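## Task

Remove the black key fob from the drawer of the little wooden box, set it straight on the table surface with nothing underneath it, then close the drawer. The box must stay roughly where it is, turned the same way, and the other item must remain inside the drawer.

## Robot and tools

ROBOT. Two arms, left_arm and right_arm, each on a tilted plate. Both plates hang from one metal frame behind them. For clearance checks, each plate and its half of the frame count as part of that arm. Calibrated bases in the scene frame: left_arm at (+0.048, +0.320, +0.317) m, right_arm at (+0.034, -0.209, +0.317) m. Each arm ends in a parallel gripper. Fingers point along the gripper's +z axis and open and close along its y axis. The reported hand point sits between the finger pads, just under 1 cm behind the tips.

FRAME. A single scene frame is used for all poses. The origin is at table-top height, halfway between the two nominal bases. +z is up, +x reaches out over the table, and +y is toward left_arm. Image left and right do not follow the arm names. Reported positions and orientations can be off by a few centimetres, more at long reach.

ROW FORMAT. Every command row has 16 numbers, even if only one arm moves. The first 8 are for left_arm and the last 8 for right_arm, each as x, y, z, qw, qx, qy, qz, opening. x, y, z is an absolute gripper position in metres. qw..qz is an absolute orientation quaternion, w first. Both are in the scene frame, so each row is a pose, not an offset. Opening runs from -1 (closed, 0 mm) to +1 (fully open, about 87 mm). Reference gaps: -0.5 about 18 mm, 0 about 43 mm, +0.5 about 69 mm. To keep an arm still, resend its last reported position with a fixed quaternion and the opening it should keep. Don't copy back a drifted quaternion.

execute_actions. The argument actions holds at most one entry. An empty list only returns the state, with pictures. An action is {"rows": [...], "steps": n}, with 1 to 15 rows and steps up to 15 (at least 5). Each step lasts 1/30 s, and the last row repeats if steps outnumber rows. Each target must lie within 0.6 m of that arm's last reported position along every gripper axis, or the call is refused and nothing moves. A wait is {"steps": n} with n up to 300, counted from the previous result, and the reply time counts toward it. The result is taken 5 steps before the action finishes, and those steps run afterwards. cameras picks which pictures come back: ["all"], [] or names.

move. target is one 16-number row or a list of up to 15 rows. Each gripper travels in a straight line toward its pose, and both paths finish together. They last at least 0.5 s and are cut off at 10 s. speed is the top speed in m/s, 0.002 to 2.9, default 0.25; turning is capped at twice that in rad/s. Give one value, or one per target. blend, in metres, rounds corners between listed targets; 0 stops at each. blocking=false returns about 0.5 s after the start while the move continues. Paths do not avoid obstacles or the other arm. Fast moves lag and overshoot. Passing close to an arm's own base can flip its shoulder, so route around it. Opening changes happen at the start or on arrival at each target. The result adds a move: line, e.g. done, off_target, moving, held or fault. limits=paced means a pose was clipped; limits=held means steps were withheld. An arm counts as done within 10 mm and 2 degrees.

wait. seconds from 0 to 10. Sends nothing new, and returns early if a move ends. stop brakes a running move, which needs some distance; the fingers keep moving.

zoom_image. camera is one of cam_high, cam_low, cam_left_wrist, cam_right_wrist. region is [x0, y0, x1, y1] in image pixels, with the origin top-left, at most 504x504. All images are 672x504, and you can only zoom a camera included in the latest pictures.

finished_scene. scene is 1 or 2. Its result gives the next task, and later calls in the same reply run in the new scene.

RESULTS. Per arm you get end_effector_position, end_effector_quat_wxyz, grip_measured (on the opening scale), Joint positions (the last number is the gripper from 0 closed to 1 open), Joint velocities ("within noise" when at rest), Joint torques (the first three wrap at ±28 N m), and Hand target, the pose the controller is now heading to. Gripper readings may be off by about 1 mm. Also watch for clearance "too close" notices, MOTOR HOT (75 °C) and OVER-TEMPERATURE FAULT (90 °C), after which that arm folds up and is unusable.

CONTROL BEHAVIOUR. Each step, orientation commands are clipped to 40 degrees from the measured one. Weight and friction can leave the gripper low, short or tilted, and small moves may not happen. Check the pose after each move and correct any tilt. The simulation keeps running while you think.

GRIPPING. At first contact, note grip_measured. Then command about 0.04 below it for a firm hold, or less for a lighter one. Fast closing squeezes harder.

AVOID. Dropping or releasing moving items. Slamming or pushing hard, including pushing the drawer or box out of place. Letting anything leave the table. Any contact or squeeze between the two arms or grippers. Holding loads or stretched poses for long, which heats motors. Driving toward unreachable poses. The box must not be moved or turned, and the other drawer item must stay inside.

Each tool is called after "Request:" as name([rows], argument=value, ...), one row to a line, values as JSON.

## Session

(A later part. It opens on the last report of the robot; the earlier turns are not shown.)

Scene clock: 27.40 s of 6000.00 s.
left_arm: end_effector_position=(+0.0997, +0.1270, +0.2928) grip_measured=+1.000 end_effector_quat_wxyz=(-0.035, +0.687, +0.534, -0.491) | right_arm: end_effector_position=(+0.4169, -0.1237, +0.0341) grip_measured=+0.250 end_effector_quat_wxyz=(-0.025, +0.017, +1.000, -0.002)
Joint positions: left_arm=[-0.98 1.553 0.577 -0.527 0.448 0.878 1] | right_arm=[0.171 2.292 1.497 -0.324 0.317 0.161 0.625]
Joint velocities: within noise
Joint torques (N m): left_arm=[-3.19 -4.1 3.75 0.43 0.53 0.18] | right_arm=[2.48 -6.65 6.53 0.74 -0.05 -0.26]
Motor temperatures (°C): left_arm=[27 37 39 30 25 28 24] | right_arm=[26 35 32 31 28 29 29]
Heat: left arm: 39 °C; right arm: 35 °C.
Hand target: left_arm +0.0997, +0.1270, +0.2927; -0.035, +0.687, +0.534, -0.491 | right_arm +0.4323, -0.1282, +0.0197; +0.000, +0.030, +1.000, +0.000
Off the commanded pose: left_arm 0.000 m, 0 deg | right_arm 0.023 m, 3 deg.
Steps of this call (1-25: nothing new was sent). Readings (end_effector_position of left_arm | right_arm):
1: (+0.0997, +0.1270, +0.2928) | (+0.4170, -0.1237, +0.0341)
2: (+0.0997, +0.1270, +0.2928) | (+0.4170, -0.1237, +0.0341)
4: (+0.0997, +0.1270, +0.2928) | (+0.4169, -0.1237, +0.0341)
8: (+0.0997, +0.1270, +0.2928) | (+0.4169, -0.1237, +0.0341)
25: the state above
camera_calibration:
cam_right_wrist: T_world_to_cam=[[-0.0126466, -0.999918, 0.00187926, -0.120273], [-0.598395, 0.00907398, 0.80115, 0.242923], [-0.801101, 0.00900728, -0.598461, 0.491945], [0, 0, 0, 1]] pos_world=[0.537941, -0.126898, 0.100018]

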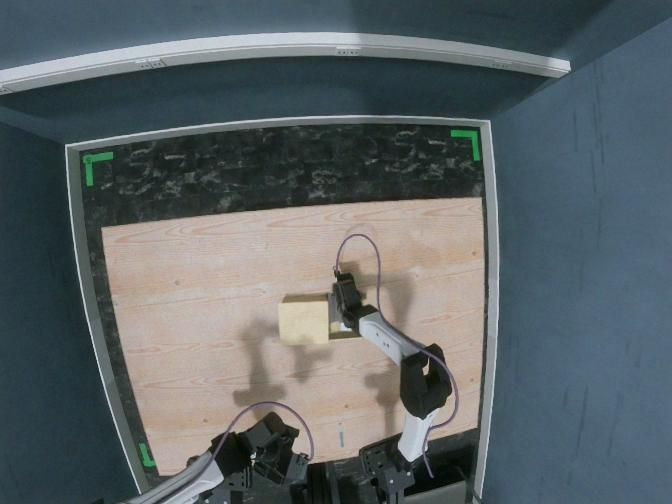

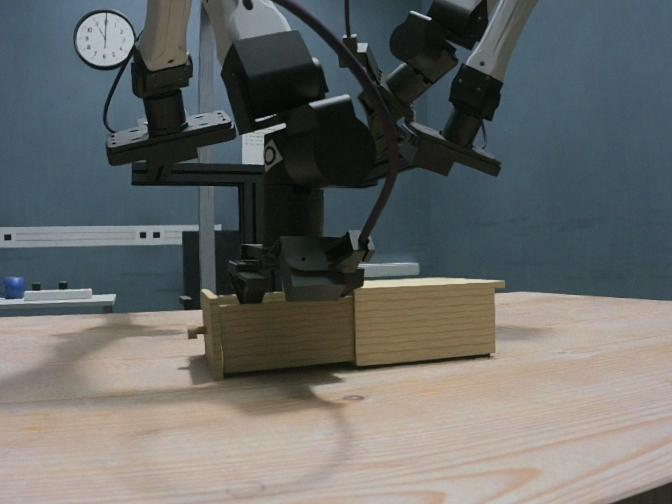

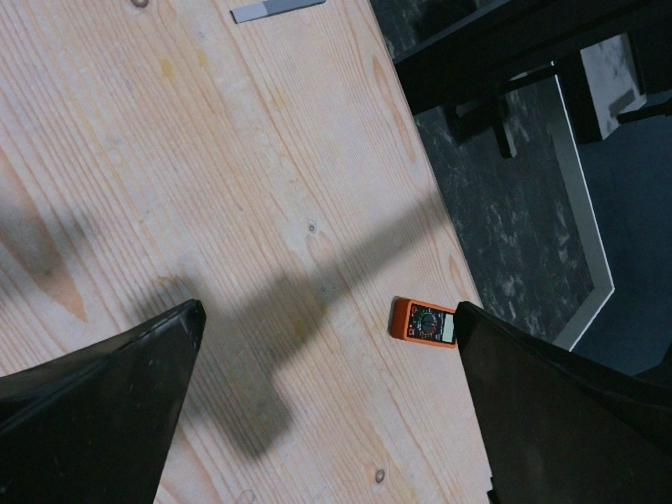

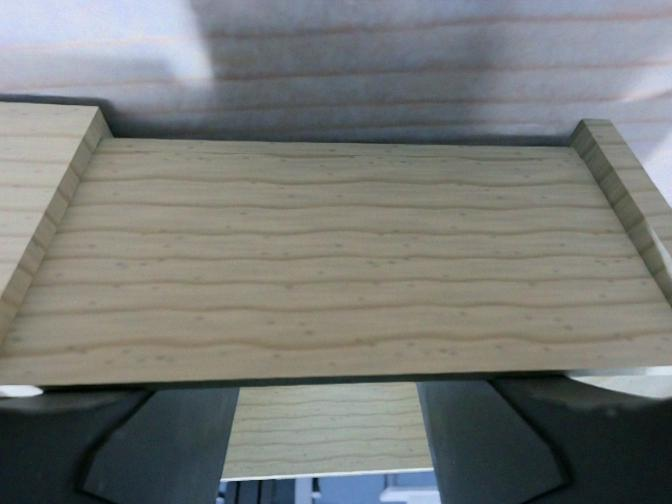

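Request:
move([
  [0.0997, 0.1270, 0.2928, -0.035, 0.687, 0.534, -0.491, 1, 0.425, -0.127, 0.08, 0, 0.0305, 0.9995, 0, 0.25],
  [0.0997, 0.1270, 0.2928, -0.035, 0.687, 0.534, -0.491, 1, 0.427, -0.131, 0.125, 0.21634, 0.02982, 0.97584, -0.00661, 0.3],
], speed=[0.12, 0.25], blend=[0.01, 0], cameras=["cam_high", "cam_low", "cam_right_wrist"])

Scene clock: 34.23 s of 6000.00 s.
left_arm: end_effector_position=(+0.0997, +0.1270, +0.2928) grip_measured=+1.000 end_effector_quat_wxyz=(-0.035, +0.687, +0.534, -0.491) | right_arm: end_effector_position=(+0.4139, -0.1317, +0.1123) grip_measured=+0.300 end_effector_quat_wxyz=(+0.191, +0.026, +0.981, -0.007)
Joint positions: left_arm=[-0.98 1.553 0.577 -0.527 0.448 0.878 1] | right_arm=[0.262 1.87 0.848 0.339 0.433 0.087 0.65]
Joint velocities: within noise
Joint torques (N m): left_arm=[-3.19 -4.11 3.78 0.43 0.53 0.17] | right_arm=[4.92 -10.07 2.73 1.09 0.13 -0.22]
Motor temperatures (°C): left_arm=[27 37 39 30 25 28 24] | right_arm=[26 36 32 31 28 29 29]
Heat: left arm: 39 °C; right arm: 36 °C.
Hand target: left_arm +0.0997, +0.1270, +0.2927; -0.035, +0.687, +0.534, -0.491 | right_arm +0.4268, -0.1310, +0.1247; +0.216, +0.030, +0.976, -0.007
Off the commanded pose: left_arm 0.000 m, 0 deg | right_arm 0.018 m, 3 deg.
Kept back: nothing.
move: off_target (right_arm); target 2's new opening was sent with right_arm's hand 0.019 m and 3 deg from that target
camera_calibration:
cam_right_wrist: T_world_to_cam=[[-0.0334929, -0.999381, 0.0107762, -0.120686], [-0.879782, 0.034597, 0.474117, 0.335089], [-0.474196, 0.00639886, -0.880396, 0.43241], [0, 0, 0, 1]] pos_world=[0.49581, -0.134971, 0.223121]
Images, in order (width x height): cam_high 672x504, cam_low 672x504, cam_right_wrist 672x504.

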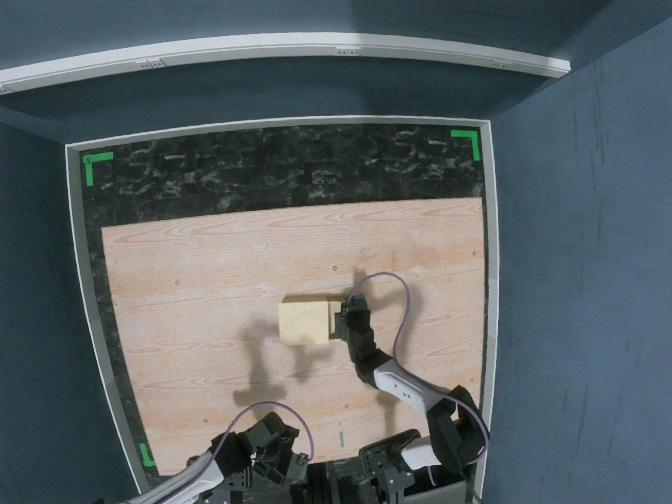

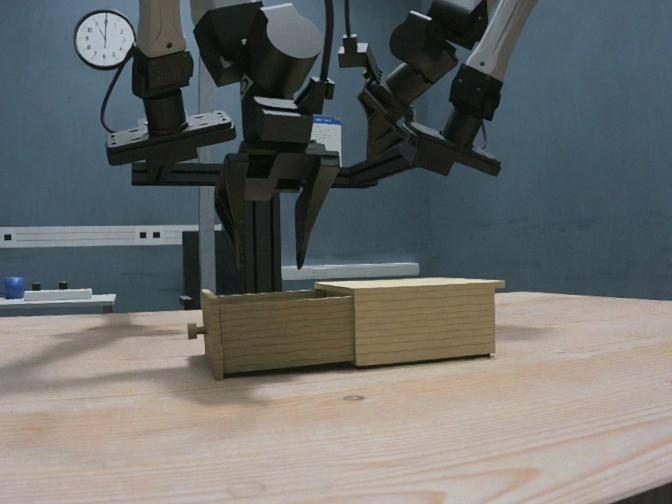

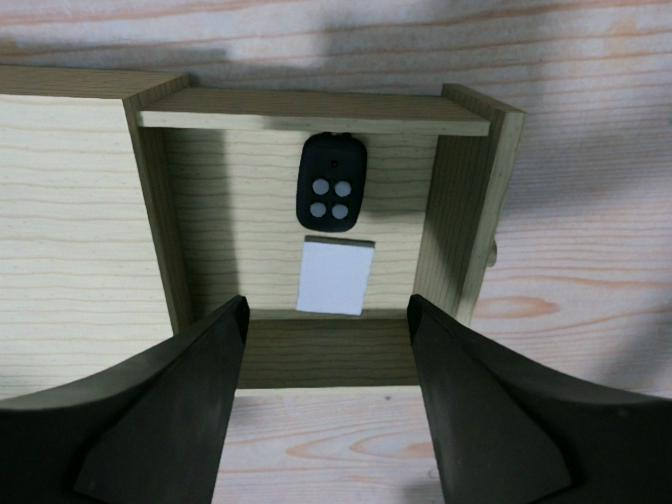

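Request:
move([
  [0.0997, 0.1270, 0.2928, -0.035, 0.687, 0.534, -0.491, 1, 0.434, -0.1320, 0.06, 0.21623, 0.04258, 0.97537, -0.00944, 0.3],
  [0.0997, 0.1270, 0.2928, -0.035, 0.687, 0.534, -0.491, 1, 0.436, -0.1320, 0.035, 0.21623, 0.04258, 0.97537, -0.00944, 0.3],
], speed=[0.15, 0.06], blend=[0.01, 0], cameras=["cam_low", "cam_right_wrist"])

Scene clock: 36.43 s of 6000.00 s.
left_arm: end_effector_position=(+0.0997, +0.1270, +0.2928) grip_measured=+1.000 end_effector_quat_wxyz=(-0.035, +0.687, +0.534, -0.491) | right_arm: end_effector_position=(+0.4295, -0.1301, +0.0392) grip_measured=+0.300 end_effector_quat_wxyz=(+0.207, +0.040, +0.977, -0.010)
Joint positions: left_arm=[-0.98 1.553 0.577 -0.527 0.448 0.878 1] | right_arm=[0.194 2.167 0.983 0.553 0.391 0.054 0.65]
Joint velocities: within noise
Joint torques (N m): left_arm=[-3.17 -4.12 3.77 0.43 0.54 0.18] | right_arm=[3.02 -6.71 3.59 1.1 -0.1 -0.24]
Motor temperatures (°C): left_arm=[27 37 39 30 25 28 24] | right_arm=[26 36 32 31 28 29 29]
Heat: left arm: 39 °C; right arm: 36 °C.
Hand target: left_arm +0.0997, +0.1270, +0.2927; -0.035, +0.687, +0.534, -0.491 | right_arm +0.4359, -0.1321, +0.0353; +0.216, +0.043, +0.975, -0.010
Off the commanded pose: left_arm 0.000 m, 0 deg | right_arm 0.008 m, 1 deg.
Kept back: nothing.
move: done
camera_calibration:
cam_right_wrist: T_world_to_cam=[[-0.0622539, -0.998006, 0.0104221, -0.105194], [-0.893484, 0.0603812, 0.445018, 0.393935], [-0.44476, 0.0183921, -0.895461, 0.36498], [0, 0, 0, 1]] pos_world=[0.507754, -0.135483, 0.152614]
Images, in order (width x height): cam_low 672x504, cam_right_wrist 672x504.

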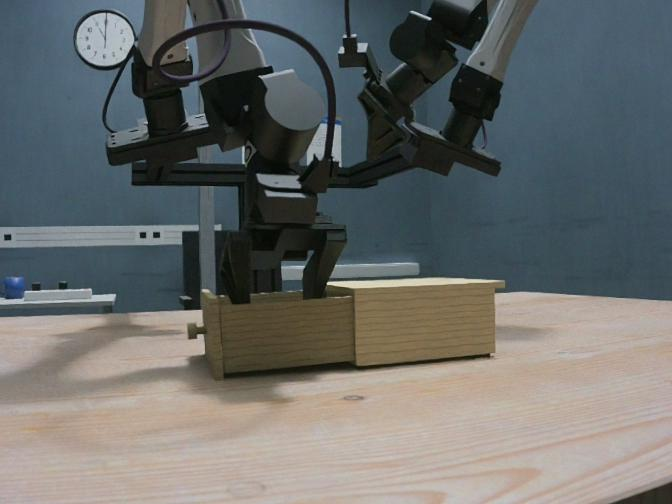

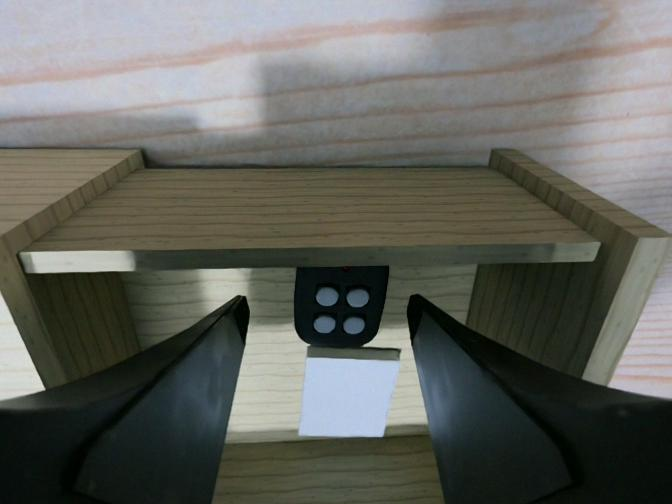

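Request:
move(target=[0.0997, 0.1270, 0.2928, -0.035, 0.687, 0.534, -0.491, 1, 0.436, -0.1350, 0.018, 0.21623, 0.04258, 0.97537, -0.00944, 0.3], speed=0.06, cameras=["cam_right_wrist"])

Scene clock: 37.57 s of 6000.00 s.
left_arm: end_effector_position=(+0.0997, +0.1270, +0.2928) grip_measured=+1.000 end_effector_quat_wxyz=(-0.035, +0.687, +0.534, -0.491) | right_arm: end_effector_position=(+0.4319, -0.1314, +0.0281) grip_measured=+0.300 end_effector_quat_wxyz=(+0.210, +0.037, +0.977, -0.009)
Joint positions: left_arm=[-0.98 1.553 0.577 -0.527 0.448 0.878 1] | right_arm=[0.179 2.208 1.008 0.58 0.376 0.038 0.65]
Joint velocities: within noise
Joint torques (N m): left_arm=[-3.21 -4.05 3.77 0.43 0.55 0.17] | right_arm=[2.43 -5.42 4 1.22 -0.08 -0.18]
Motor temperatures (°C): left_arm=[27 37 39 30 25 28 24] | right_arm=[26 36 32 31 28 29 29]
Heat: left arm: 39 °C; right arm: 36 °C.
Hand target: left_arm +0.0997, +0.1270, +0.2927; -0.035, +0.687, +0.534, -0.491 | right_arm +0.4357, -0.1352, +0.0186; +0.216, +0.042, +0.975, -0.010
Off the commanded pose: left_arm 0.000 m, 0 deg | right_arm 0.011 m, 1 deg.
Kept back: nothing.
move: off_target (right_arm)
camera_calibration:
cam_right_wrist: T_world_to_cam=[[-0.0567414, -0.998353, 0.00847557, -0.108667], [-0.896307, 0.0546775, 0.44005, 0.401617], [-0.439789, 0.0173724, -0.897933, 0.353934], [0, 0, 0, 1]] pos_world=[0.509463, -0.136596, 0.141999]
Images, in order (width x height): cam_right_wrist 672x504.

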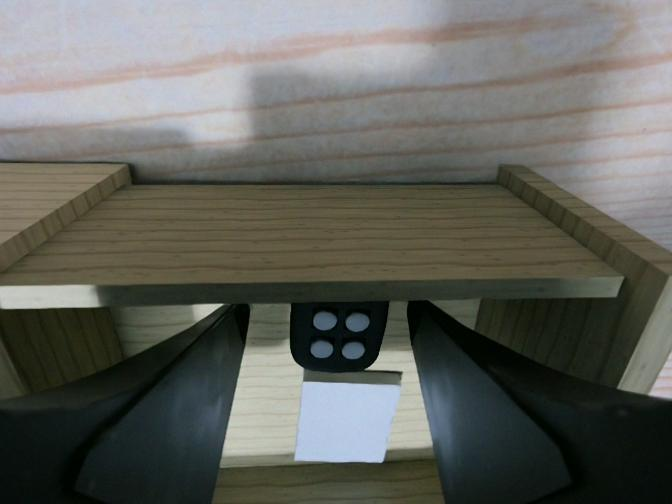

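Request:
move(target=[0.0997, 0.1270, 0.2928, -0.035, 0.687, 0.534, -0.491, 1, 0.434, -0.1390, 0.009, 0.21623, 0.04258, 0.97537, -0.00944, 0.3], speed=0.05, cameras=["cam_right_wrist"])

Scene clock: 38.53 s of 6000.00 s.
left_arm: end_effector_position=(+0.0997, +0.1270, +0.2928) grip_measured=+1.000 end_effector_quat_wxyz=(-0.035, +0.687, +0.534, -0.491) | right_arm: end_effector_position=(+0.4328, -0.1313, +0.0267) grip_measured=+0.300 end_effector_quat_wxyz=(+0.212, +0.031, +0.977, -0.004)
Joint positions: left_arm=[-0.98 1.553 0.577 -0.527 0.448 0.878 1] | right_arm=[0.174 2.213 1.008 0.59 0.359 0.024 0.65]
Joint velocities: within noise
Joint torques (N m): left_arm=[-3.18 -4.07 3.78 0.43 0.53 0.18] | right_arm=[1.35 -3.88 4.49 1.41 0 -0.16]
Motor temperatures (°C): left_arm=[27 37 39 30 25 28 24] | right_arm=[26 36 32 31 28 29 29]
Heat: left arm: 39 °C; right arm: 36 °C.
Hand target: left_arm +0.0997, +0.1270, +0.2927; -0.035, +0.687, +0.534, -0.491 | right_arm +0.4330, -0.1393, +0.0104; +0.216, +0.043, +0.975, -0.009
Off the commanded pose: left_arm 0.000 m, 0 deg | right_arm 0.019 m, 2 deg.
Kept back: nothing.
move: off_target (right_arm)
camera_calibration:
cam_right_wrist: T_world_to_cam=[[-0.0435957, -0.999049, 0.00121925, -0.11413], [-0.898992, 0.0397618, 0.436156, 0.402325], [-0.435789, 0.0179184, -0.89987, 0.35142], [0, 0, 0, 1]] pos_world=[0.509856, -0.136315, 0.140895]
Images, in order (width x height): cam_right_wrist 672x504.

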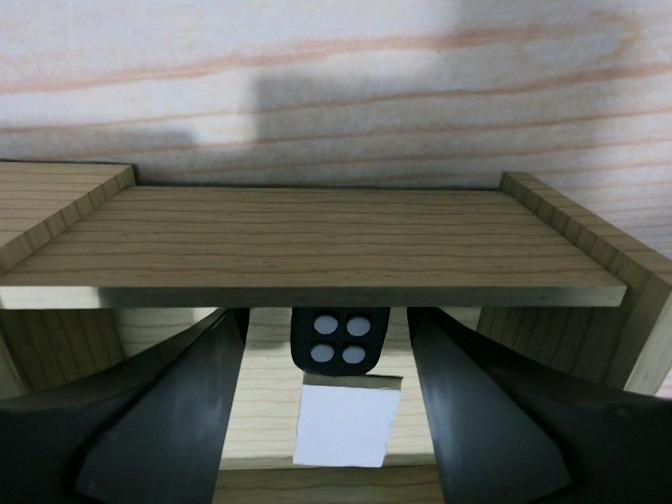

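Request:
move([
  [0.0997, 0.1270, 0.2928, -0.035, 0.687, 0.534, -0.491, 1, 0.434, -0.1360, 0.021, 0.21623, 0.04258, 0.97537, -0.00944, 0.3],
  [0.0997, 0.1270, 0.2928, -0.035, 0.687, 0.534, -0.491, 1, 0.434, -0.1360, 0.022, 0.21623, 0.04258, 0.97537, -0.00944, -0.22],
], speed=0.05, cameras=["cam_right_wrist", "cam_low"])

Scene clock: 40.10 s of 6000.00 s.
left_arm: end_effector_position=(+0.0997, +0.1270, +0.2928) grip_measured=+1.000 end_effector_quat_wxyz=(-0.035, +0.687, +0.534, -0.491) | right_arm: end_effector_position=(+0.4348, -0.1274, +0.0276) grip_measured=-0.173 end_effector_quat_wxyz=(+0.216, +0.033, +0.976, +0.005)
Joint positions: left_arm=[-0.98 1.553 0.577 -0.527 0.448 0.878 1] | right_arm=[0.176 2.213 1.007 0.6 0.345 0.03 0.413]
Joint velocities: within noise
Joint torques (N m): left_arm=[-3.19 -4.08 3.77 0.43 0.54 0.18] | right_arm=[2.93 -6.86 2.43 1.06 0.24 -0.11]
Motor temperatures (°C): left_arm=[27 37 39 30 25 28 24] | right_arm=[26 36 32 31 28 29 29]
Heat: left arm: 39 °C; right arm: 36 °C.
Hand target: left_arm +0.0997, +0.1270, +0.2927; -0.035, +0.687, +0.534, -0.491 | right_arm +0.4338, -0.1361, +0.0222; +0.216, +0.043, +0.975, -0.009
Off the commanded pose: left_arm 0.000 m, 0 deg | right_arm 0.010 m, 2 deg.
Kept back: nothing.
move: done
camera_calibration:
cam_right_wrist: T_world_to_cam=[[-0.043526, -0.99891, -0.016885, -0.109677], [-0.903069, 0.0321103, 0.428294, 0.404605], [-0.427285, 0.0338903, -0.903482, 0.351458], [0, 0, 0, 1]] pos_world=[0.510786, -0.13446, 0.142394]
Images, in order (width x height): cam_low 672x504, cam_right_wrist 672x504.

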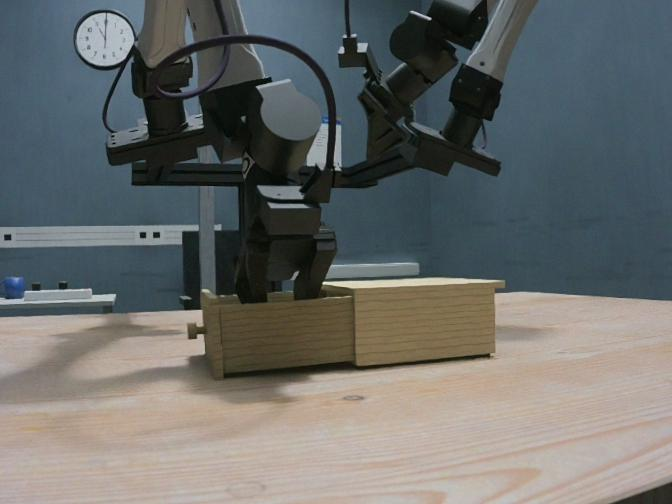

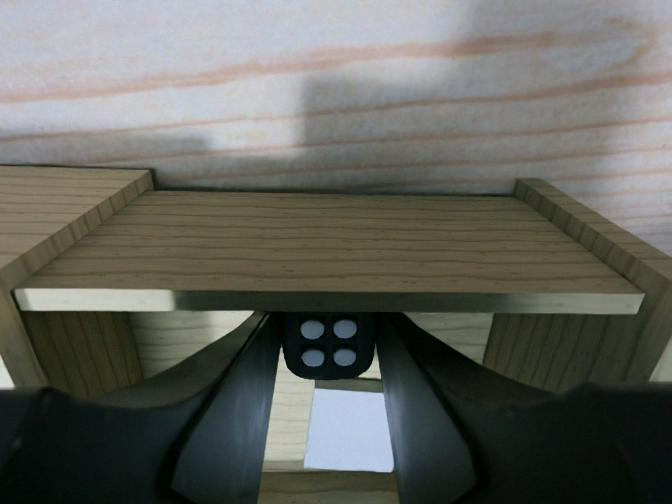

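Request:
move([
  [0.0997, 0.1270, 0.2928, -0.035, 0.687, 0.534, -0.491, 1, 0.434, -0.1340, 0.06, 0.21623, 0.04258, 0.97537, -0.00944, -0.23],
  [0.0997, 0.1270, 0.2928, -0.035, 0.687, 0.534, -0.491, 1, 0.430, -0.136, 0.16, 0.21623, 0.04258, 0.97537, -0.00944, -0.23],
], speed=[0.08, 0.2], blend=[0.01, 0], cameras=["cam_right_wrist", "cam_low", "cam_high"])

Scene clock: 42.03 s of 6000.00 s.
left_arm: end_effector_position=(+0.0997, +0.1270, +0.2928) grip_measured=+1.000 end_effector_quat_wxyz=(-0.035, +0.687, +0.534, -0.491) | right_arm: end_effector_position=(+0.4243, -0.1365, +0.1495) grip_measured=-0.173 end_effector_quat_wxyz=(+0.203, +0.034, +0.978, -0.010)
Joint positions: left_arm=[-0.98 1.553 0.577 -0.527 0.448 0.878 1] | right_arm=[0.288 1.737 0.845 0.228 0.464 0.109 0.413]
Joint velocities: within noise
Joint torques (N m): left_arm=[-3.19 -4.07 3.78 0.43 0.53 0.17] | right_arm=[4.67 -9.63 3.67 0.87 0.19 -0.02]
Motor temperatures (°C): left_arm=[27 37 39 30 25 28 24] | right_arm=[26 36 32 31 28 29 29]
Heat: left arm: 39 °C; right arm: 36 °C.
Hand target: left_arm +0.0997, +0.1270, +0.2927; -0.035, +0.687, +0.534, -0.491 | right_arm +0.4301, -0.1360, +0.1598; +0.216, +0.043, +0.975, -0.009
Off the commanded pose: left_arm 0.000 m, 0 deg | right_arm 0.012 m, 2 deg.
Kept back: nothing.
move: off_target (right_arm)
camera_calibration:
cam_right_wrist: T_world_to_cam=[[-0.0513892, -0.998603, 0.0122813, -0.118077], [-0.890805, 0.0513942, 0.45147, 0.337251], [-0.45147, 0.0122604, -0.892202, 0.46306], [0, 0, 0, 1]] pos_world=[0.503414, -0.140922, 0.262335]
Images, in order (width x height): cam_high 672x504, cam_low 672x504, cam_right_wrist 672x504.

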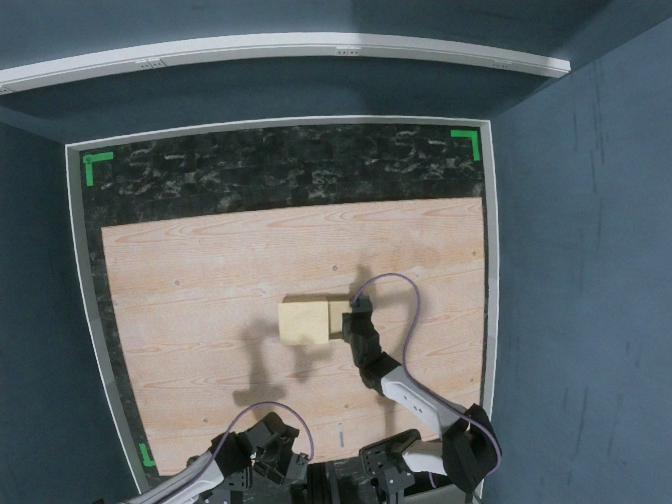

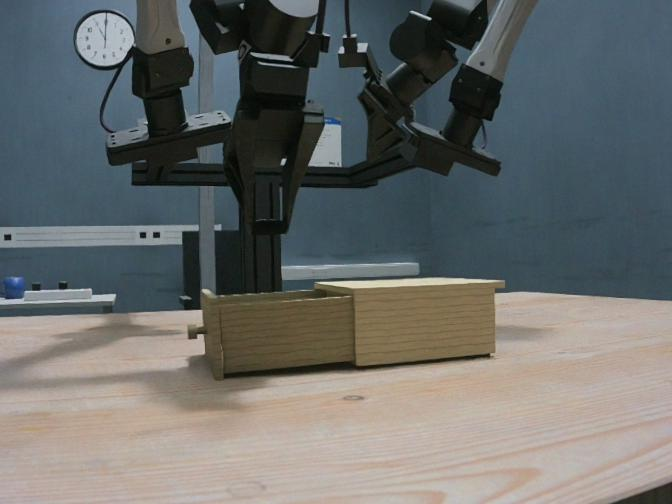

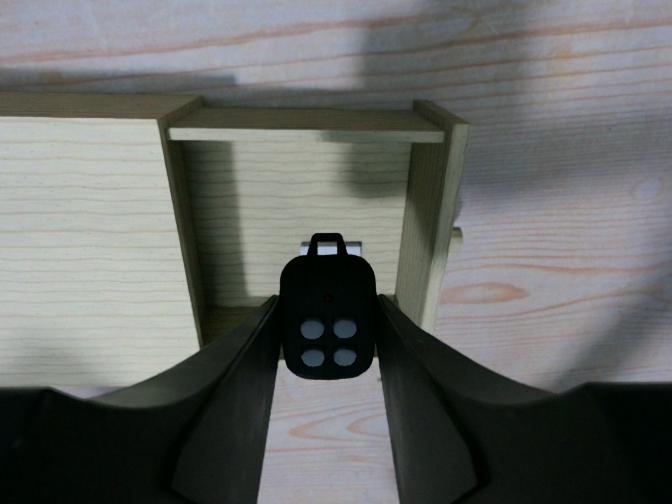

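Request:
move([
  [0.0997, 0.1270, 0.2928, -0.035, 0.687, 0.534, -0.491, 1, 0.425, -0.20, 0.17, 0.21623, 0.04258, 0.97537, -0.00944, -0.23],
  [0.0997, 0.1270, 0.2928, -0.035, 0.687, 0.534, -0.491, 1, 0.425, -0.32, 0.14, 0.21623, 0.04258, 0.97537, -0.00944, -0.23],
  [0.0997, 0.1270, 0.2928, -0.035, 0.687, 0.534, -0.491, 1, 0.427, -0.33, 0.035, 0.21623, 0.04258, 0.97537, -0.00944, -0.23],
], speed=[0.25, 0.3, 0.2], blend=[0.03, 0.03, 0], cameras=["cam_right_wrist", "cam_low"])

Scene clock: 46.33 s of 6000.00 s.
left_arm: end_effector_position=(+0.0997, +0.1270, +0.2928) grip_measured=+1.000 end_effector_quat_wxyz=(-0.035, +0.687, +0.534, -0.491) | right_arm: end_effector_position=(+0.4218, -0.3265, +0.0385) grip_measured=-0.173 end_effector_quat_wxyz=(+0.206, +0.046, +0.977, -0.009)
Joint positions: left_arm=[-0.98 1.553 0.577 -0.527 0.448 0.878 1] | right_arm=[-0.332 2.023 0.948 0.497 -0.045 -0.235 0.413]
Joint velocities: within noise
Joint torques (N m): left_arm=[-3.17 -4.12 3.73 0.43 0.54 0.18] | right_arm=[0.1 -6.93 3.52 1.12 -0.22 -0.23]
Motor temperatures (°C): left_arm=[27 37 39 30 25 28 24] | right_arm=[26 37 32 31 28 29 29]
Heat: left arm: 39 °C; right arm: 37 °C.
Hand target: left_arm +0.0997, +0.1270, +0.2927; -0.035, +0.687, +0.534, -0.491 | right_arm +0.4268, -0.3300, +0.0352; +0.216, +0.043, +0.975, -0.010
Off the commanded pose: left_arm 0.000 m, 0 deg | right_arm 0.007 m, 1 deg.
Kept back: nothing.
move: done
camera_calibration:
cam_right_wrist: T_world_to_cam=[[-0.0731354, -0.997309, 0.0050174, -0.296716], [-0.891947, 0.067658, 0.447049, 0.400851], [-0.446185, 0.0282198, -0.894496, 0.368297], [0, 0, 0, 1]] pos_world=[0.500166, -0.333432, 0.151729]
Images, in order (width x height): cam_low 672x504, cam_right_wrist 672x504.

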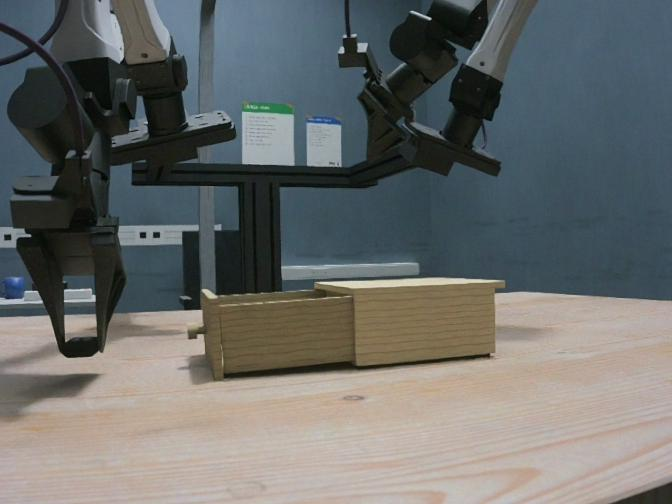

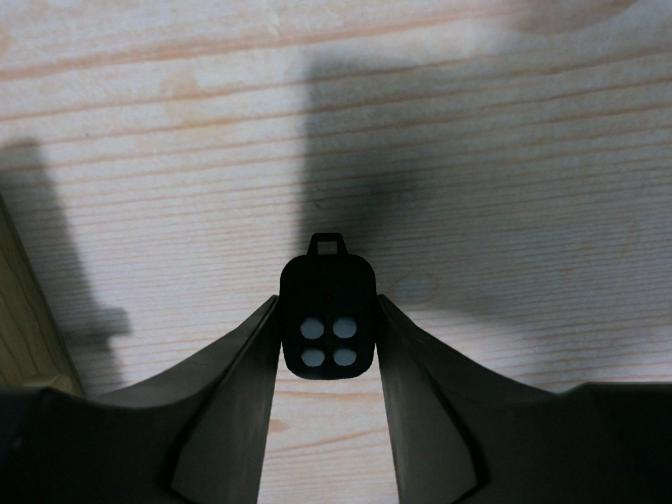

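Request:
move(target=[0.0997, 0.1270, 0.2928, -0.035, 0.687, 0.534, -0.491, 1, 0.428, -0.3325, 0.018, 0.21623, 0.04258, 0.97537, -0.00944, -0.23], speed=0.05, cameras=["cam_low"])

Request:
zoom_image(camera="cam_low", region=[0, 220, 200, 400])

Scene clock: 47.40 s of 6000.00 s.
left_arm: end_effector_position=(+0.0997, +0.1270, +0.2928) grip_measured=+1.000 end_effector_quat_wxyz=(-0.035, +0.687, +0.534, -0.491) | right_arm: end_effector_position=(+0.4228, -0.3283, +0.0214) grip_measured=-0.173 end_effector_quat_wxyz=(+0.205, +0.045, +0.978, -0.008)
Joint positions: left_arm=[-0.98 1.553 0.577 -0.527 0.448 0.878 1] | right_arm=[-0.339 2.092 0.989 0.522 -0.051 -0.239 0.413]
Joint velocities: within noise
Joint torques (N m): left_arm=[-3.21 -4.01 3.77 0.42 0.53 0.17] | right_arm=[-0.01 -7.13 3.4 1.16 -0.19 -0.26]
Motor temperatures (°C): left_arm=[27 37 39 30 25 28 24] | right_arm=[26 37 32 32 28 29 29]
Heat: left arm: 39 °C; right arm: 37 °C.
Hand target: left_arm +0.0997, +0.1270, +0.2927; -0.035, +0.687, +0.534, -0.491 | right_arm +0.4278, -0.3324, +0.0182; +0.216, +0.043, +0.975, -0.009
Off the commanded pose: left_arm 0.000 m, 0 deg | right_arm 0.008 m, 1 deg.
Kept back: nothing.
move: done
Images, in order (width x height): cam_low 672x504.

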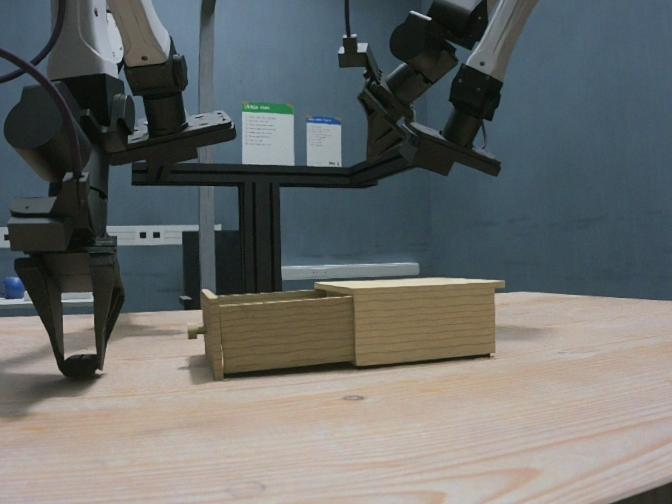

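Scaled by 2.520 from the camera's 672x504 image, which has a finer 960x720 frame.

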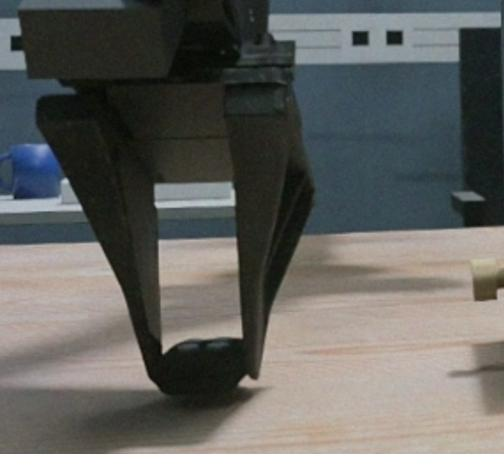

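Request:
move(target=[0.0997, 0.1270, 0.2928, -0.035, 0.687, 0.534, -0.491, 1, 0.428, -0.3325, 0.011, 0.21623, 0.04258, 0.97537, -0.00944, -0.23], speed=0.04, cameras=["cam_low"])

Request:
zoom_image(camera="cam_low", region=[0, 300, 160, 420])

Scene clock: 48.33 s of 6000.00 s.
left_arm: end_effector_position=(+0.0997, +0.1270, +0.2928) grip_measured=+1.000 end_effector_quat_wxyz=(-0.035, +0.687, +0.534, -0.491) | right_arm: end_effector_position=(+0.4228, -0.3279, +0.0160) grip_measured=-0.173 end_effector_quat_wxyz=(+0.205, +0.045, +0.978, -0.008)
Joint positions: left_arm=[-0.98 1.553 0.577 -0.527 0.448 0.878 1] | right_arm=[-0.339 2.113 1.001 0.531 -0.052 -0.239 0.413]
Joint velocities: within noise
Joint torques (N m): left_arm=[-3.22 -4.12 3.77 0.42 0.53 0.18] | right_arm=[-0.02 -6.58 3.59 1.17 -0.18 -0.24]
Motor temperatures (°C): left_arm=[27 37 39 30 25 27 24] | right_arm=[26 37 32 32 28 29 29]
Heat: left arm: 39 °C; right arm: 37 °C.
Hand target: left_arm +0.0997, +0.1270, +0.2927; -0.035, +0.687, +0.534, -0.491 | right_arm +0.4278, -0.3325, +0.0113; +0.216, +0.043, +0.975, -0.010
Off the commanded pose: left_arm 0.000 m, 0 deg | right_arm 0.009 m, 1 deg.
Kept back: nothing.
move: done
Images, in order (width x height): cam_low 672x504.

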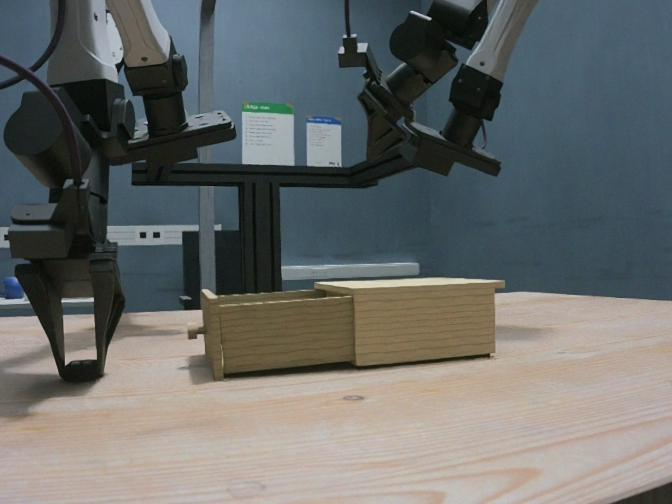

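Scaled by 3.150 from the camera's 672x504 image, which has a finer 960x720 frame.

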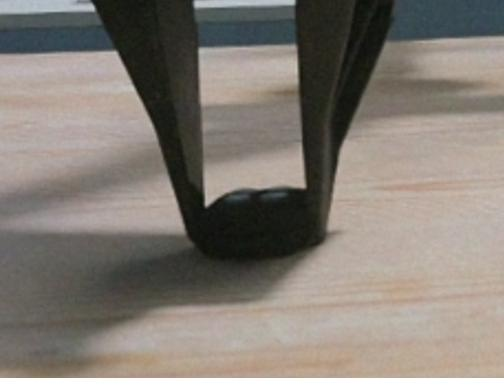

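Request:
move(target=[0.0997, 0.1270, 0.2928, -0.035, 0.687, 0.534, -0.491, 1, 0.428, -0.3325, 0.005, 0.21623, 0.04258, 0.97537, -0.00944, -0.23], speed=0.04, cameras=["cam_low", "cam_right_wrist"])

Request:
zoom_image(camera="cam_low", region=[0, 300, 160, 420])

Scene clock: 49.27 s of 6000.00 s.
left_arm: end_effector_position=(+0.0997, +0.1270, +0.2928) grip_measured=+1.000 end_effector_quat_wxyz=(-0.035, +0.687, +0.534, -0.491) | right_arm: end_effector_position=(+0.4226, -0.3278, +0.0154) grip_measured=-0.173 end_effector_quat_wxyz=(+0.205, +0.045, +0.978, -0.008)
Joint positions: left_arm=[-0.98 1.553 0.577 -0.527 0.448 0.878 1] | right_arm=[-0.339 2.116 1.002 0.532 -0.052 -0.24 0.413]
Joint velocities: within noise
Joint torques (N m): left_arm=[-3.21 -4.1 3.78 0.43 0.53 0.19] | right_arm=[-0.2 -5.22 4.78 1.28 -0.2 -0.25]
Motor temperatures (°C): left_arm=[27 37 39 30 25 27 24] | right_arm=[26 37 32 32 28 29 29]
Heat: left arm: 39 °C; right arm: 37 °C.
Hand target: left_arm +0.0997, +0.1270, +0.2927; -0.035, +0.687, +0.534, -0.491 | right_arm +0.4274, -0.3324, +0.0058; +0.216, +0.042, +0.975, -0.010
Off the commanded pose: left_arm 0.000 m, 0 deg | right_arm 0.013 m, 1 deg.
Kept back: nothing.
move: off_target (right_arm)
camera_calibration:
cam_right_wrist: T_world_to_cam=[[-0.0711087, -0.997462, 0.00360061, -0.29881], [-0.891213, 0.0651546, 0.448882, 0.410755], [-0.447977, 0.0287105, -0.893584, 0.348979], [0, 0, 0, 1]] pos_world=[0.501157, -0.334833, 0.128537]
Images, in order (width x height): cam_low 672x504, cam_right_wrist 672x504.

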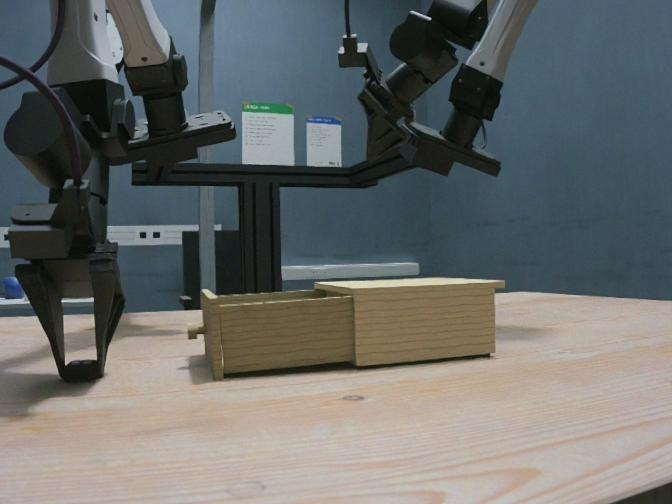

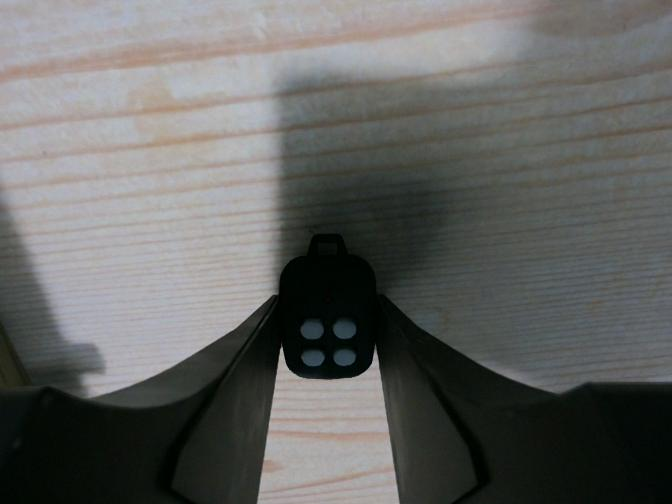

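Scaled by 3.150 from the camera's 672x504 image, which has a finer 960x720 frame.

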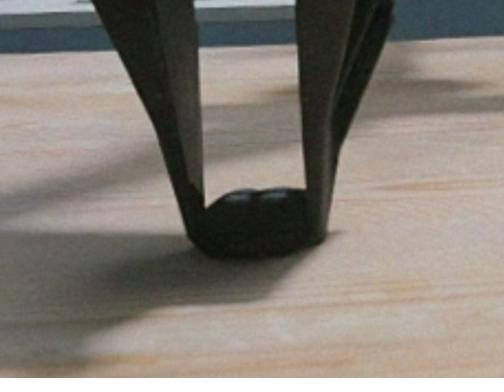

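Request:
move([
  [0.0997, 0.1270, 0.2928, -0.035, 0.687, 0.534, -0.491, 1, 0.4275, -0.3325, 0.012, 0.21623, 0.04258, 0.97537, -0.00944, -0.23],
  [0.0997, 0.1270, 0.2928, -0.035, 0.687, 0.534, -0.491, 1, 0.4275, -0.3325, 0.0125, 0.21623, 0.04258, 0.97537, -0.00944, 0.2],
  [0.0997, 0.1270, 0.2928, -0.035, 0.687, 0.534, -0.491, 1, 0.4275, -0.3325, 0.10, 0.21623, 0.04258, 0.97537, -0.00944, 0.2],
], speed=[0.05, 0.05, 0.12], cameras=["cam_low", "cam_right_wrist"])

Scene clock: 52.73 s of 6000.00 s.
left_arm: end_effector_position=(+0.0997, +0.1270, +0.2928) grip_measured=+1.000 end_effector_quat_wxyz=(-0.035, +0.687, +0.534, -0.491) | right_arm: end_effector_position=(+0.4204, -0.3299, +0.0877) grip_measured=+0.200 end_effector_quat_wxyz=(+0.203, +0.044, +0.978, -0.004)
Joint positions: left_arm=[-0.98 1.553 0.577 -0.527 0.448 0.878 1] | right_arm=[-0.34 1.823 0.88 0.355 -0.059 -0.24 0.6]
Joint velocities: within noise
Joint torques (N m): left_arm=[-3.19 -4.12 3.77 0.42 0.53 0.18] | right_arm=[1.1 -11.28 2.43 0.88 -0.02 -0.16]
Motor temperatures (°C): left_arm=[27 37 39 30 25 27 23] | right_arm=[26 37 31 32 28 29 29]
Heat: left arm: 39 °C; right arm: 37 °C.
Hand target: left_arm +0.0997, +0.1270, +0.2927; -0.035, +0.687, +0.534, -0.491 | right_arm +0.4275, -0.3324, +0.0995; +0.216, +0.043, +0.975, -0.009
Off the commanded pose: left_arm 0.000 m, 0 deg | right_arm 0.014 m, 2 deg.
Kept back: nothing.
move: off_target (right_arm)
camera_calibration:
cam_right_wrist: T_world_to_cam=[[-0.0682011, -0.997664, -0.00398954, -0.301875], [-0.889972, 0.059031, 0.452179, 0.373681], [-0.450887, 0.0343897, -0.891918, 0.415549], [0, 0, 0, 1]] pos_world=[0.499343, -0.337519, 0.20046]
Images, in order (width x height): cam_low 672x504, cam_right_wrist 672x504.

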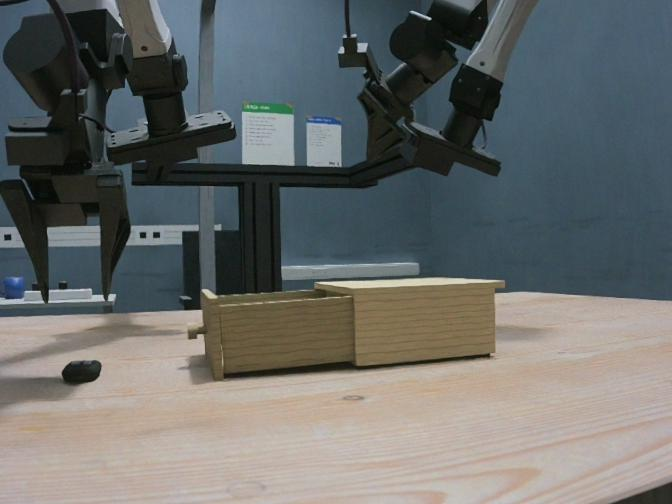

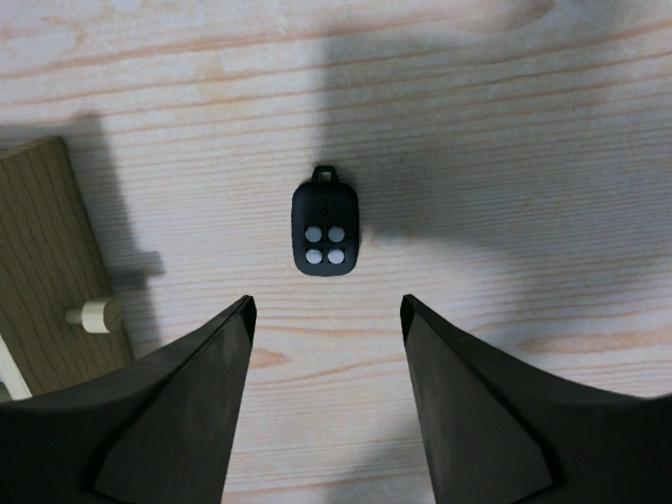

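Request:
move([
  [0.0997, 0.1270, 0.2928, -0.035, 0.687, 0.534, -0.491, 1, 0.410, -0.29, 0.12, 0.2163, 0.0340, 0.9757, -0.0075, 0.2],
  [0.0997, 0.1270, 0.2928, -0.035, 0.687, 0.534, -0.491, 1, 0.400, -0.257, 0.10, 0.21634, 0.02982, 0.97584, -0.00661, -0.97],
  [0.0997, 0.1270, 0.2928, -0.035, 0.687, 0.534, -0.491, 1, 0.400, -0.255, 0.033, 0.21634, 0.02982, 0.97584, -0.00661, -0.97],
], speed=[0.2, 0.2, 0.15], blend=[0.03, 0, 0], cameras=["cam_low", "cam_right_wrist", "cam_high"])

Scene clock: 56.00 s of 6000.00 s.
left_arm: end_effector_position=(+0.0997, +0.1270, +0.2928) grip_measured=+1.000 end_effector_quat_wxyz=(-0.035, +0.687, +0.534, -0.491) | right_arm: end_effector_position=(+0.3965, -0.2525, +0.0366) grip_measured=-0.970 end_effector_quat_wxyz=(+0.209, +0.029, +0.978, -0.007)
Joint positions: left_arm=[-0.98 1.553 0.577 -0.527 0.448 0.878 1] | right_arm=[-0.149 2.049 0.786 0.685 0.097 -0.166 0.015]
Joint velocities: within noise
Joint torques (N m): left_arm=[-3.21 -4.1 3.77 0.43 0.53 0.18] | right_arm=[0.96 -6.08 2.19 1.16 -0.14 -0.18]
Motor temperatures (°C): left_arm=[27 37 39 30 25 27 23] | right_arm=[26 37 31 32 28 29 29]
Heat: left arm: 39 °C; right arm: 37 °C.
Hand target: left_arm +0.0997, +0.1270, +0.2927; -0.035, +0.687, +0.534, -0.491 | right_arm +0.3999, -0.2550, +0.0332; +0.216, +0.030, +0.976, -0.007
Off the commanded pose: left_arm 0.000 m, 0 deg | right_arm 0.006 m, 1 deg.
Kept back: nothing.
move: done; blend cut to 0.0199 m at target 1
camera_calibration:
cam_right_wrist: T_world_to_cam=[[-0.0403721, -0.999156, 0.00763517, -0.238322], [-0.895976, 0.0395832, 0.442335, 0.368745], [-0.442264, 0.0110171, -0.896817, 0.347448], [0, 0, 0, 1]] pos_world=[0.474429, -0.256544, 0.150308]
Images, in order (width x height): cam_high 672x504, cam_low 672x504, cam_right_wrist 672x504.

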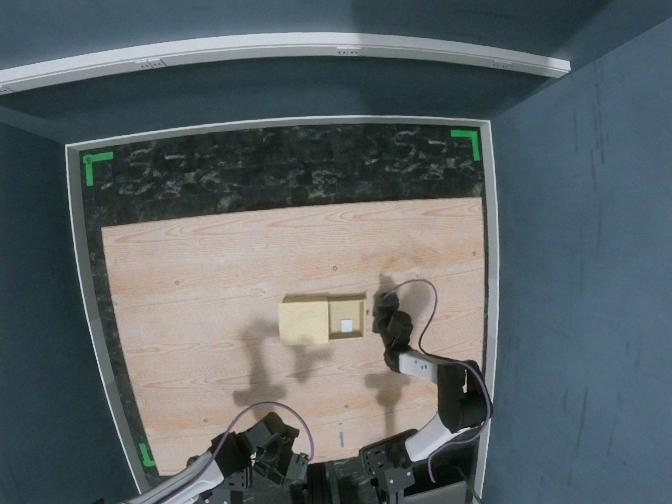

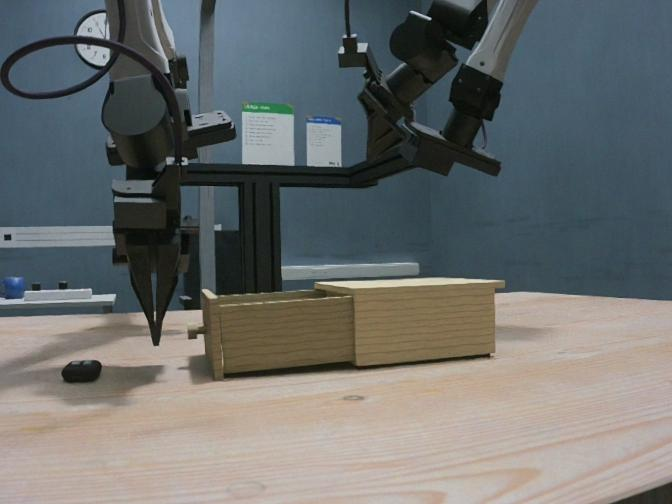

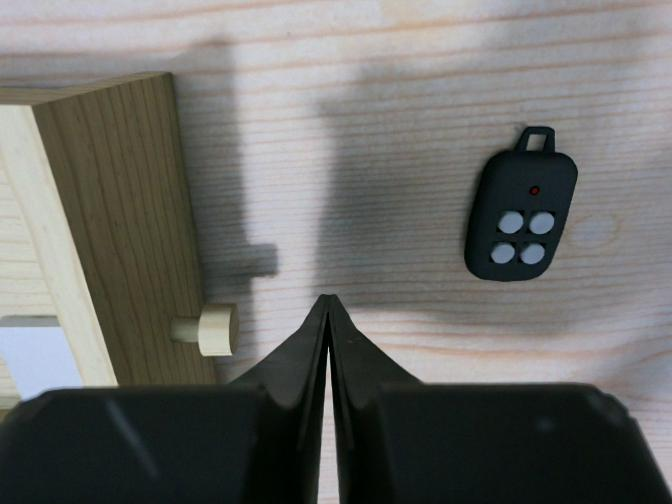

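Request:
move(target=[0.0997, 0.1270, 0.2928, -0.035, 0.687, 0.534, -0.491, 1, 0.402, -0.150, 0.033, 0.21634, 0.02982, 0.97584, -0.00661, -0.97], speed=0.08, cameras=["cam_low", "cam_right_wrist", "cam_high"])

Scene clock: 57.90 s of 6000.00 s.
left_arm: end_effector_position=(+0.0997, +0.1270, +0.2928) grip_measured=+1.000 end_effector_quat_wxyz=(-0.035, +0.687, +0.534, -0.491) | right_arm: end_effector_position=(+0.4004, -0.1759, +0.0365) grip_measured=-0.971 end_effector_quat_wxyz=(+0.213, +0.032, +0.975, -0.045)
Joint positions: left_arm=[-0.98 1.553 0.577 -0.527 0.448 0.878 1] | right_arm=[0.11 2.14 0.825 0.72 0.387 -0.033 0.015]
Joint velocities: within noise
Joint torques (N m): left_arm=[-3.21 -4.08 3.75 0.43 0.53 0.18] | right_arm=[6.49 -5.72 2.55 0.94 -0.45 0.18]
Motor temperatures (°C): left_arm=[27 37 39 30 25 27 23] | right_arm=[26 37 31 32 28 29 29]
Heat: left arm: 39 °C; right arm: 37 °C.
Hand target: left_arm +0.0997, +0.1270, +0.2927; -0.035, +0.687, +0.534, -0.491 | right_arm +0.4011, -0.1505, +0.0343; +0.216, +0.030, +0.976, -0.007
Off the commanded pose: left_arm 0.000 m, 0 deg | right_arm 0.026 m, 4 deg.
Kept back: nothing.
move: off_target (right_arm)
camera_calibration:
cam_right_wrist: T_world_to_cam=[[-0.0623475, -0.994814, 0.0803633, -0.154764], [-0.897837, 0.0910713, 0.430807, 0.379488], [-0.435892, -0.0452933, -0.898859, 0.335899], [0, 0, 0, 1]] pos_world=[0.477485, -0.173308, 0.150876]
Images, in order (width x height): cam_high 672x504, cam_low 672x504, cam_right_wrist 672x504.

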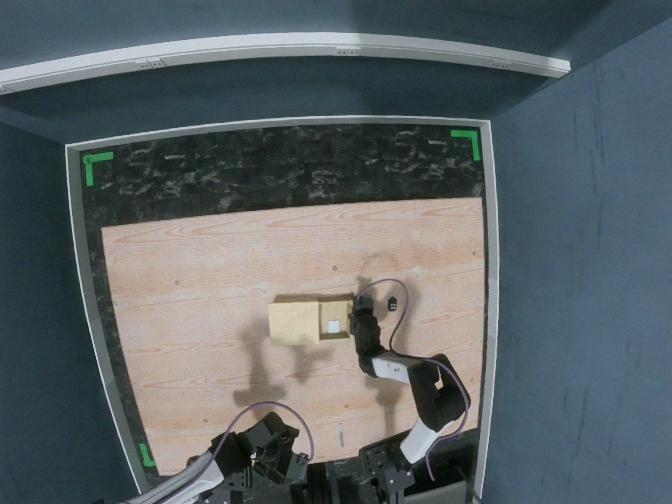

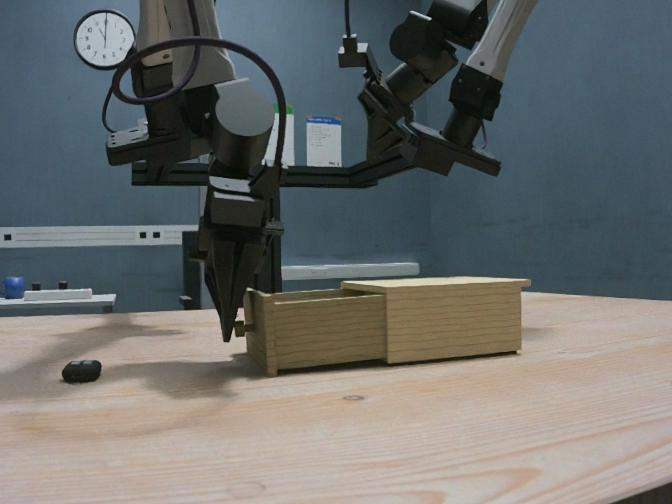

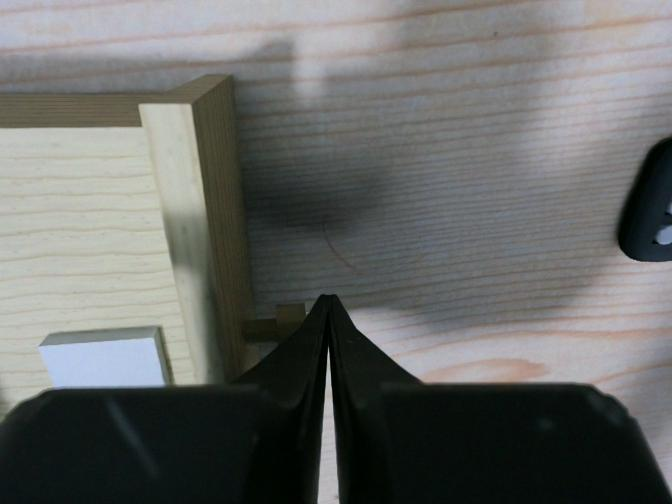

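Request:
zoom_image(camera="cam_high", region=[255, 270, 375, 360])

Scaled by 4.200 from the camera's 672x504 image, which has a finer 960x720 frame.

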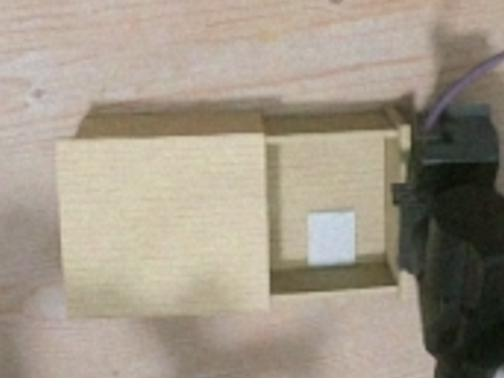

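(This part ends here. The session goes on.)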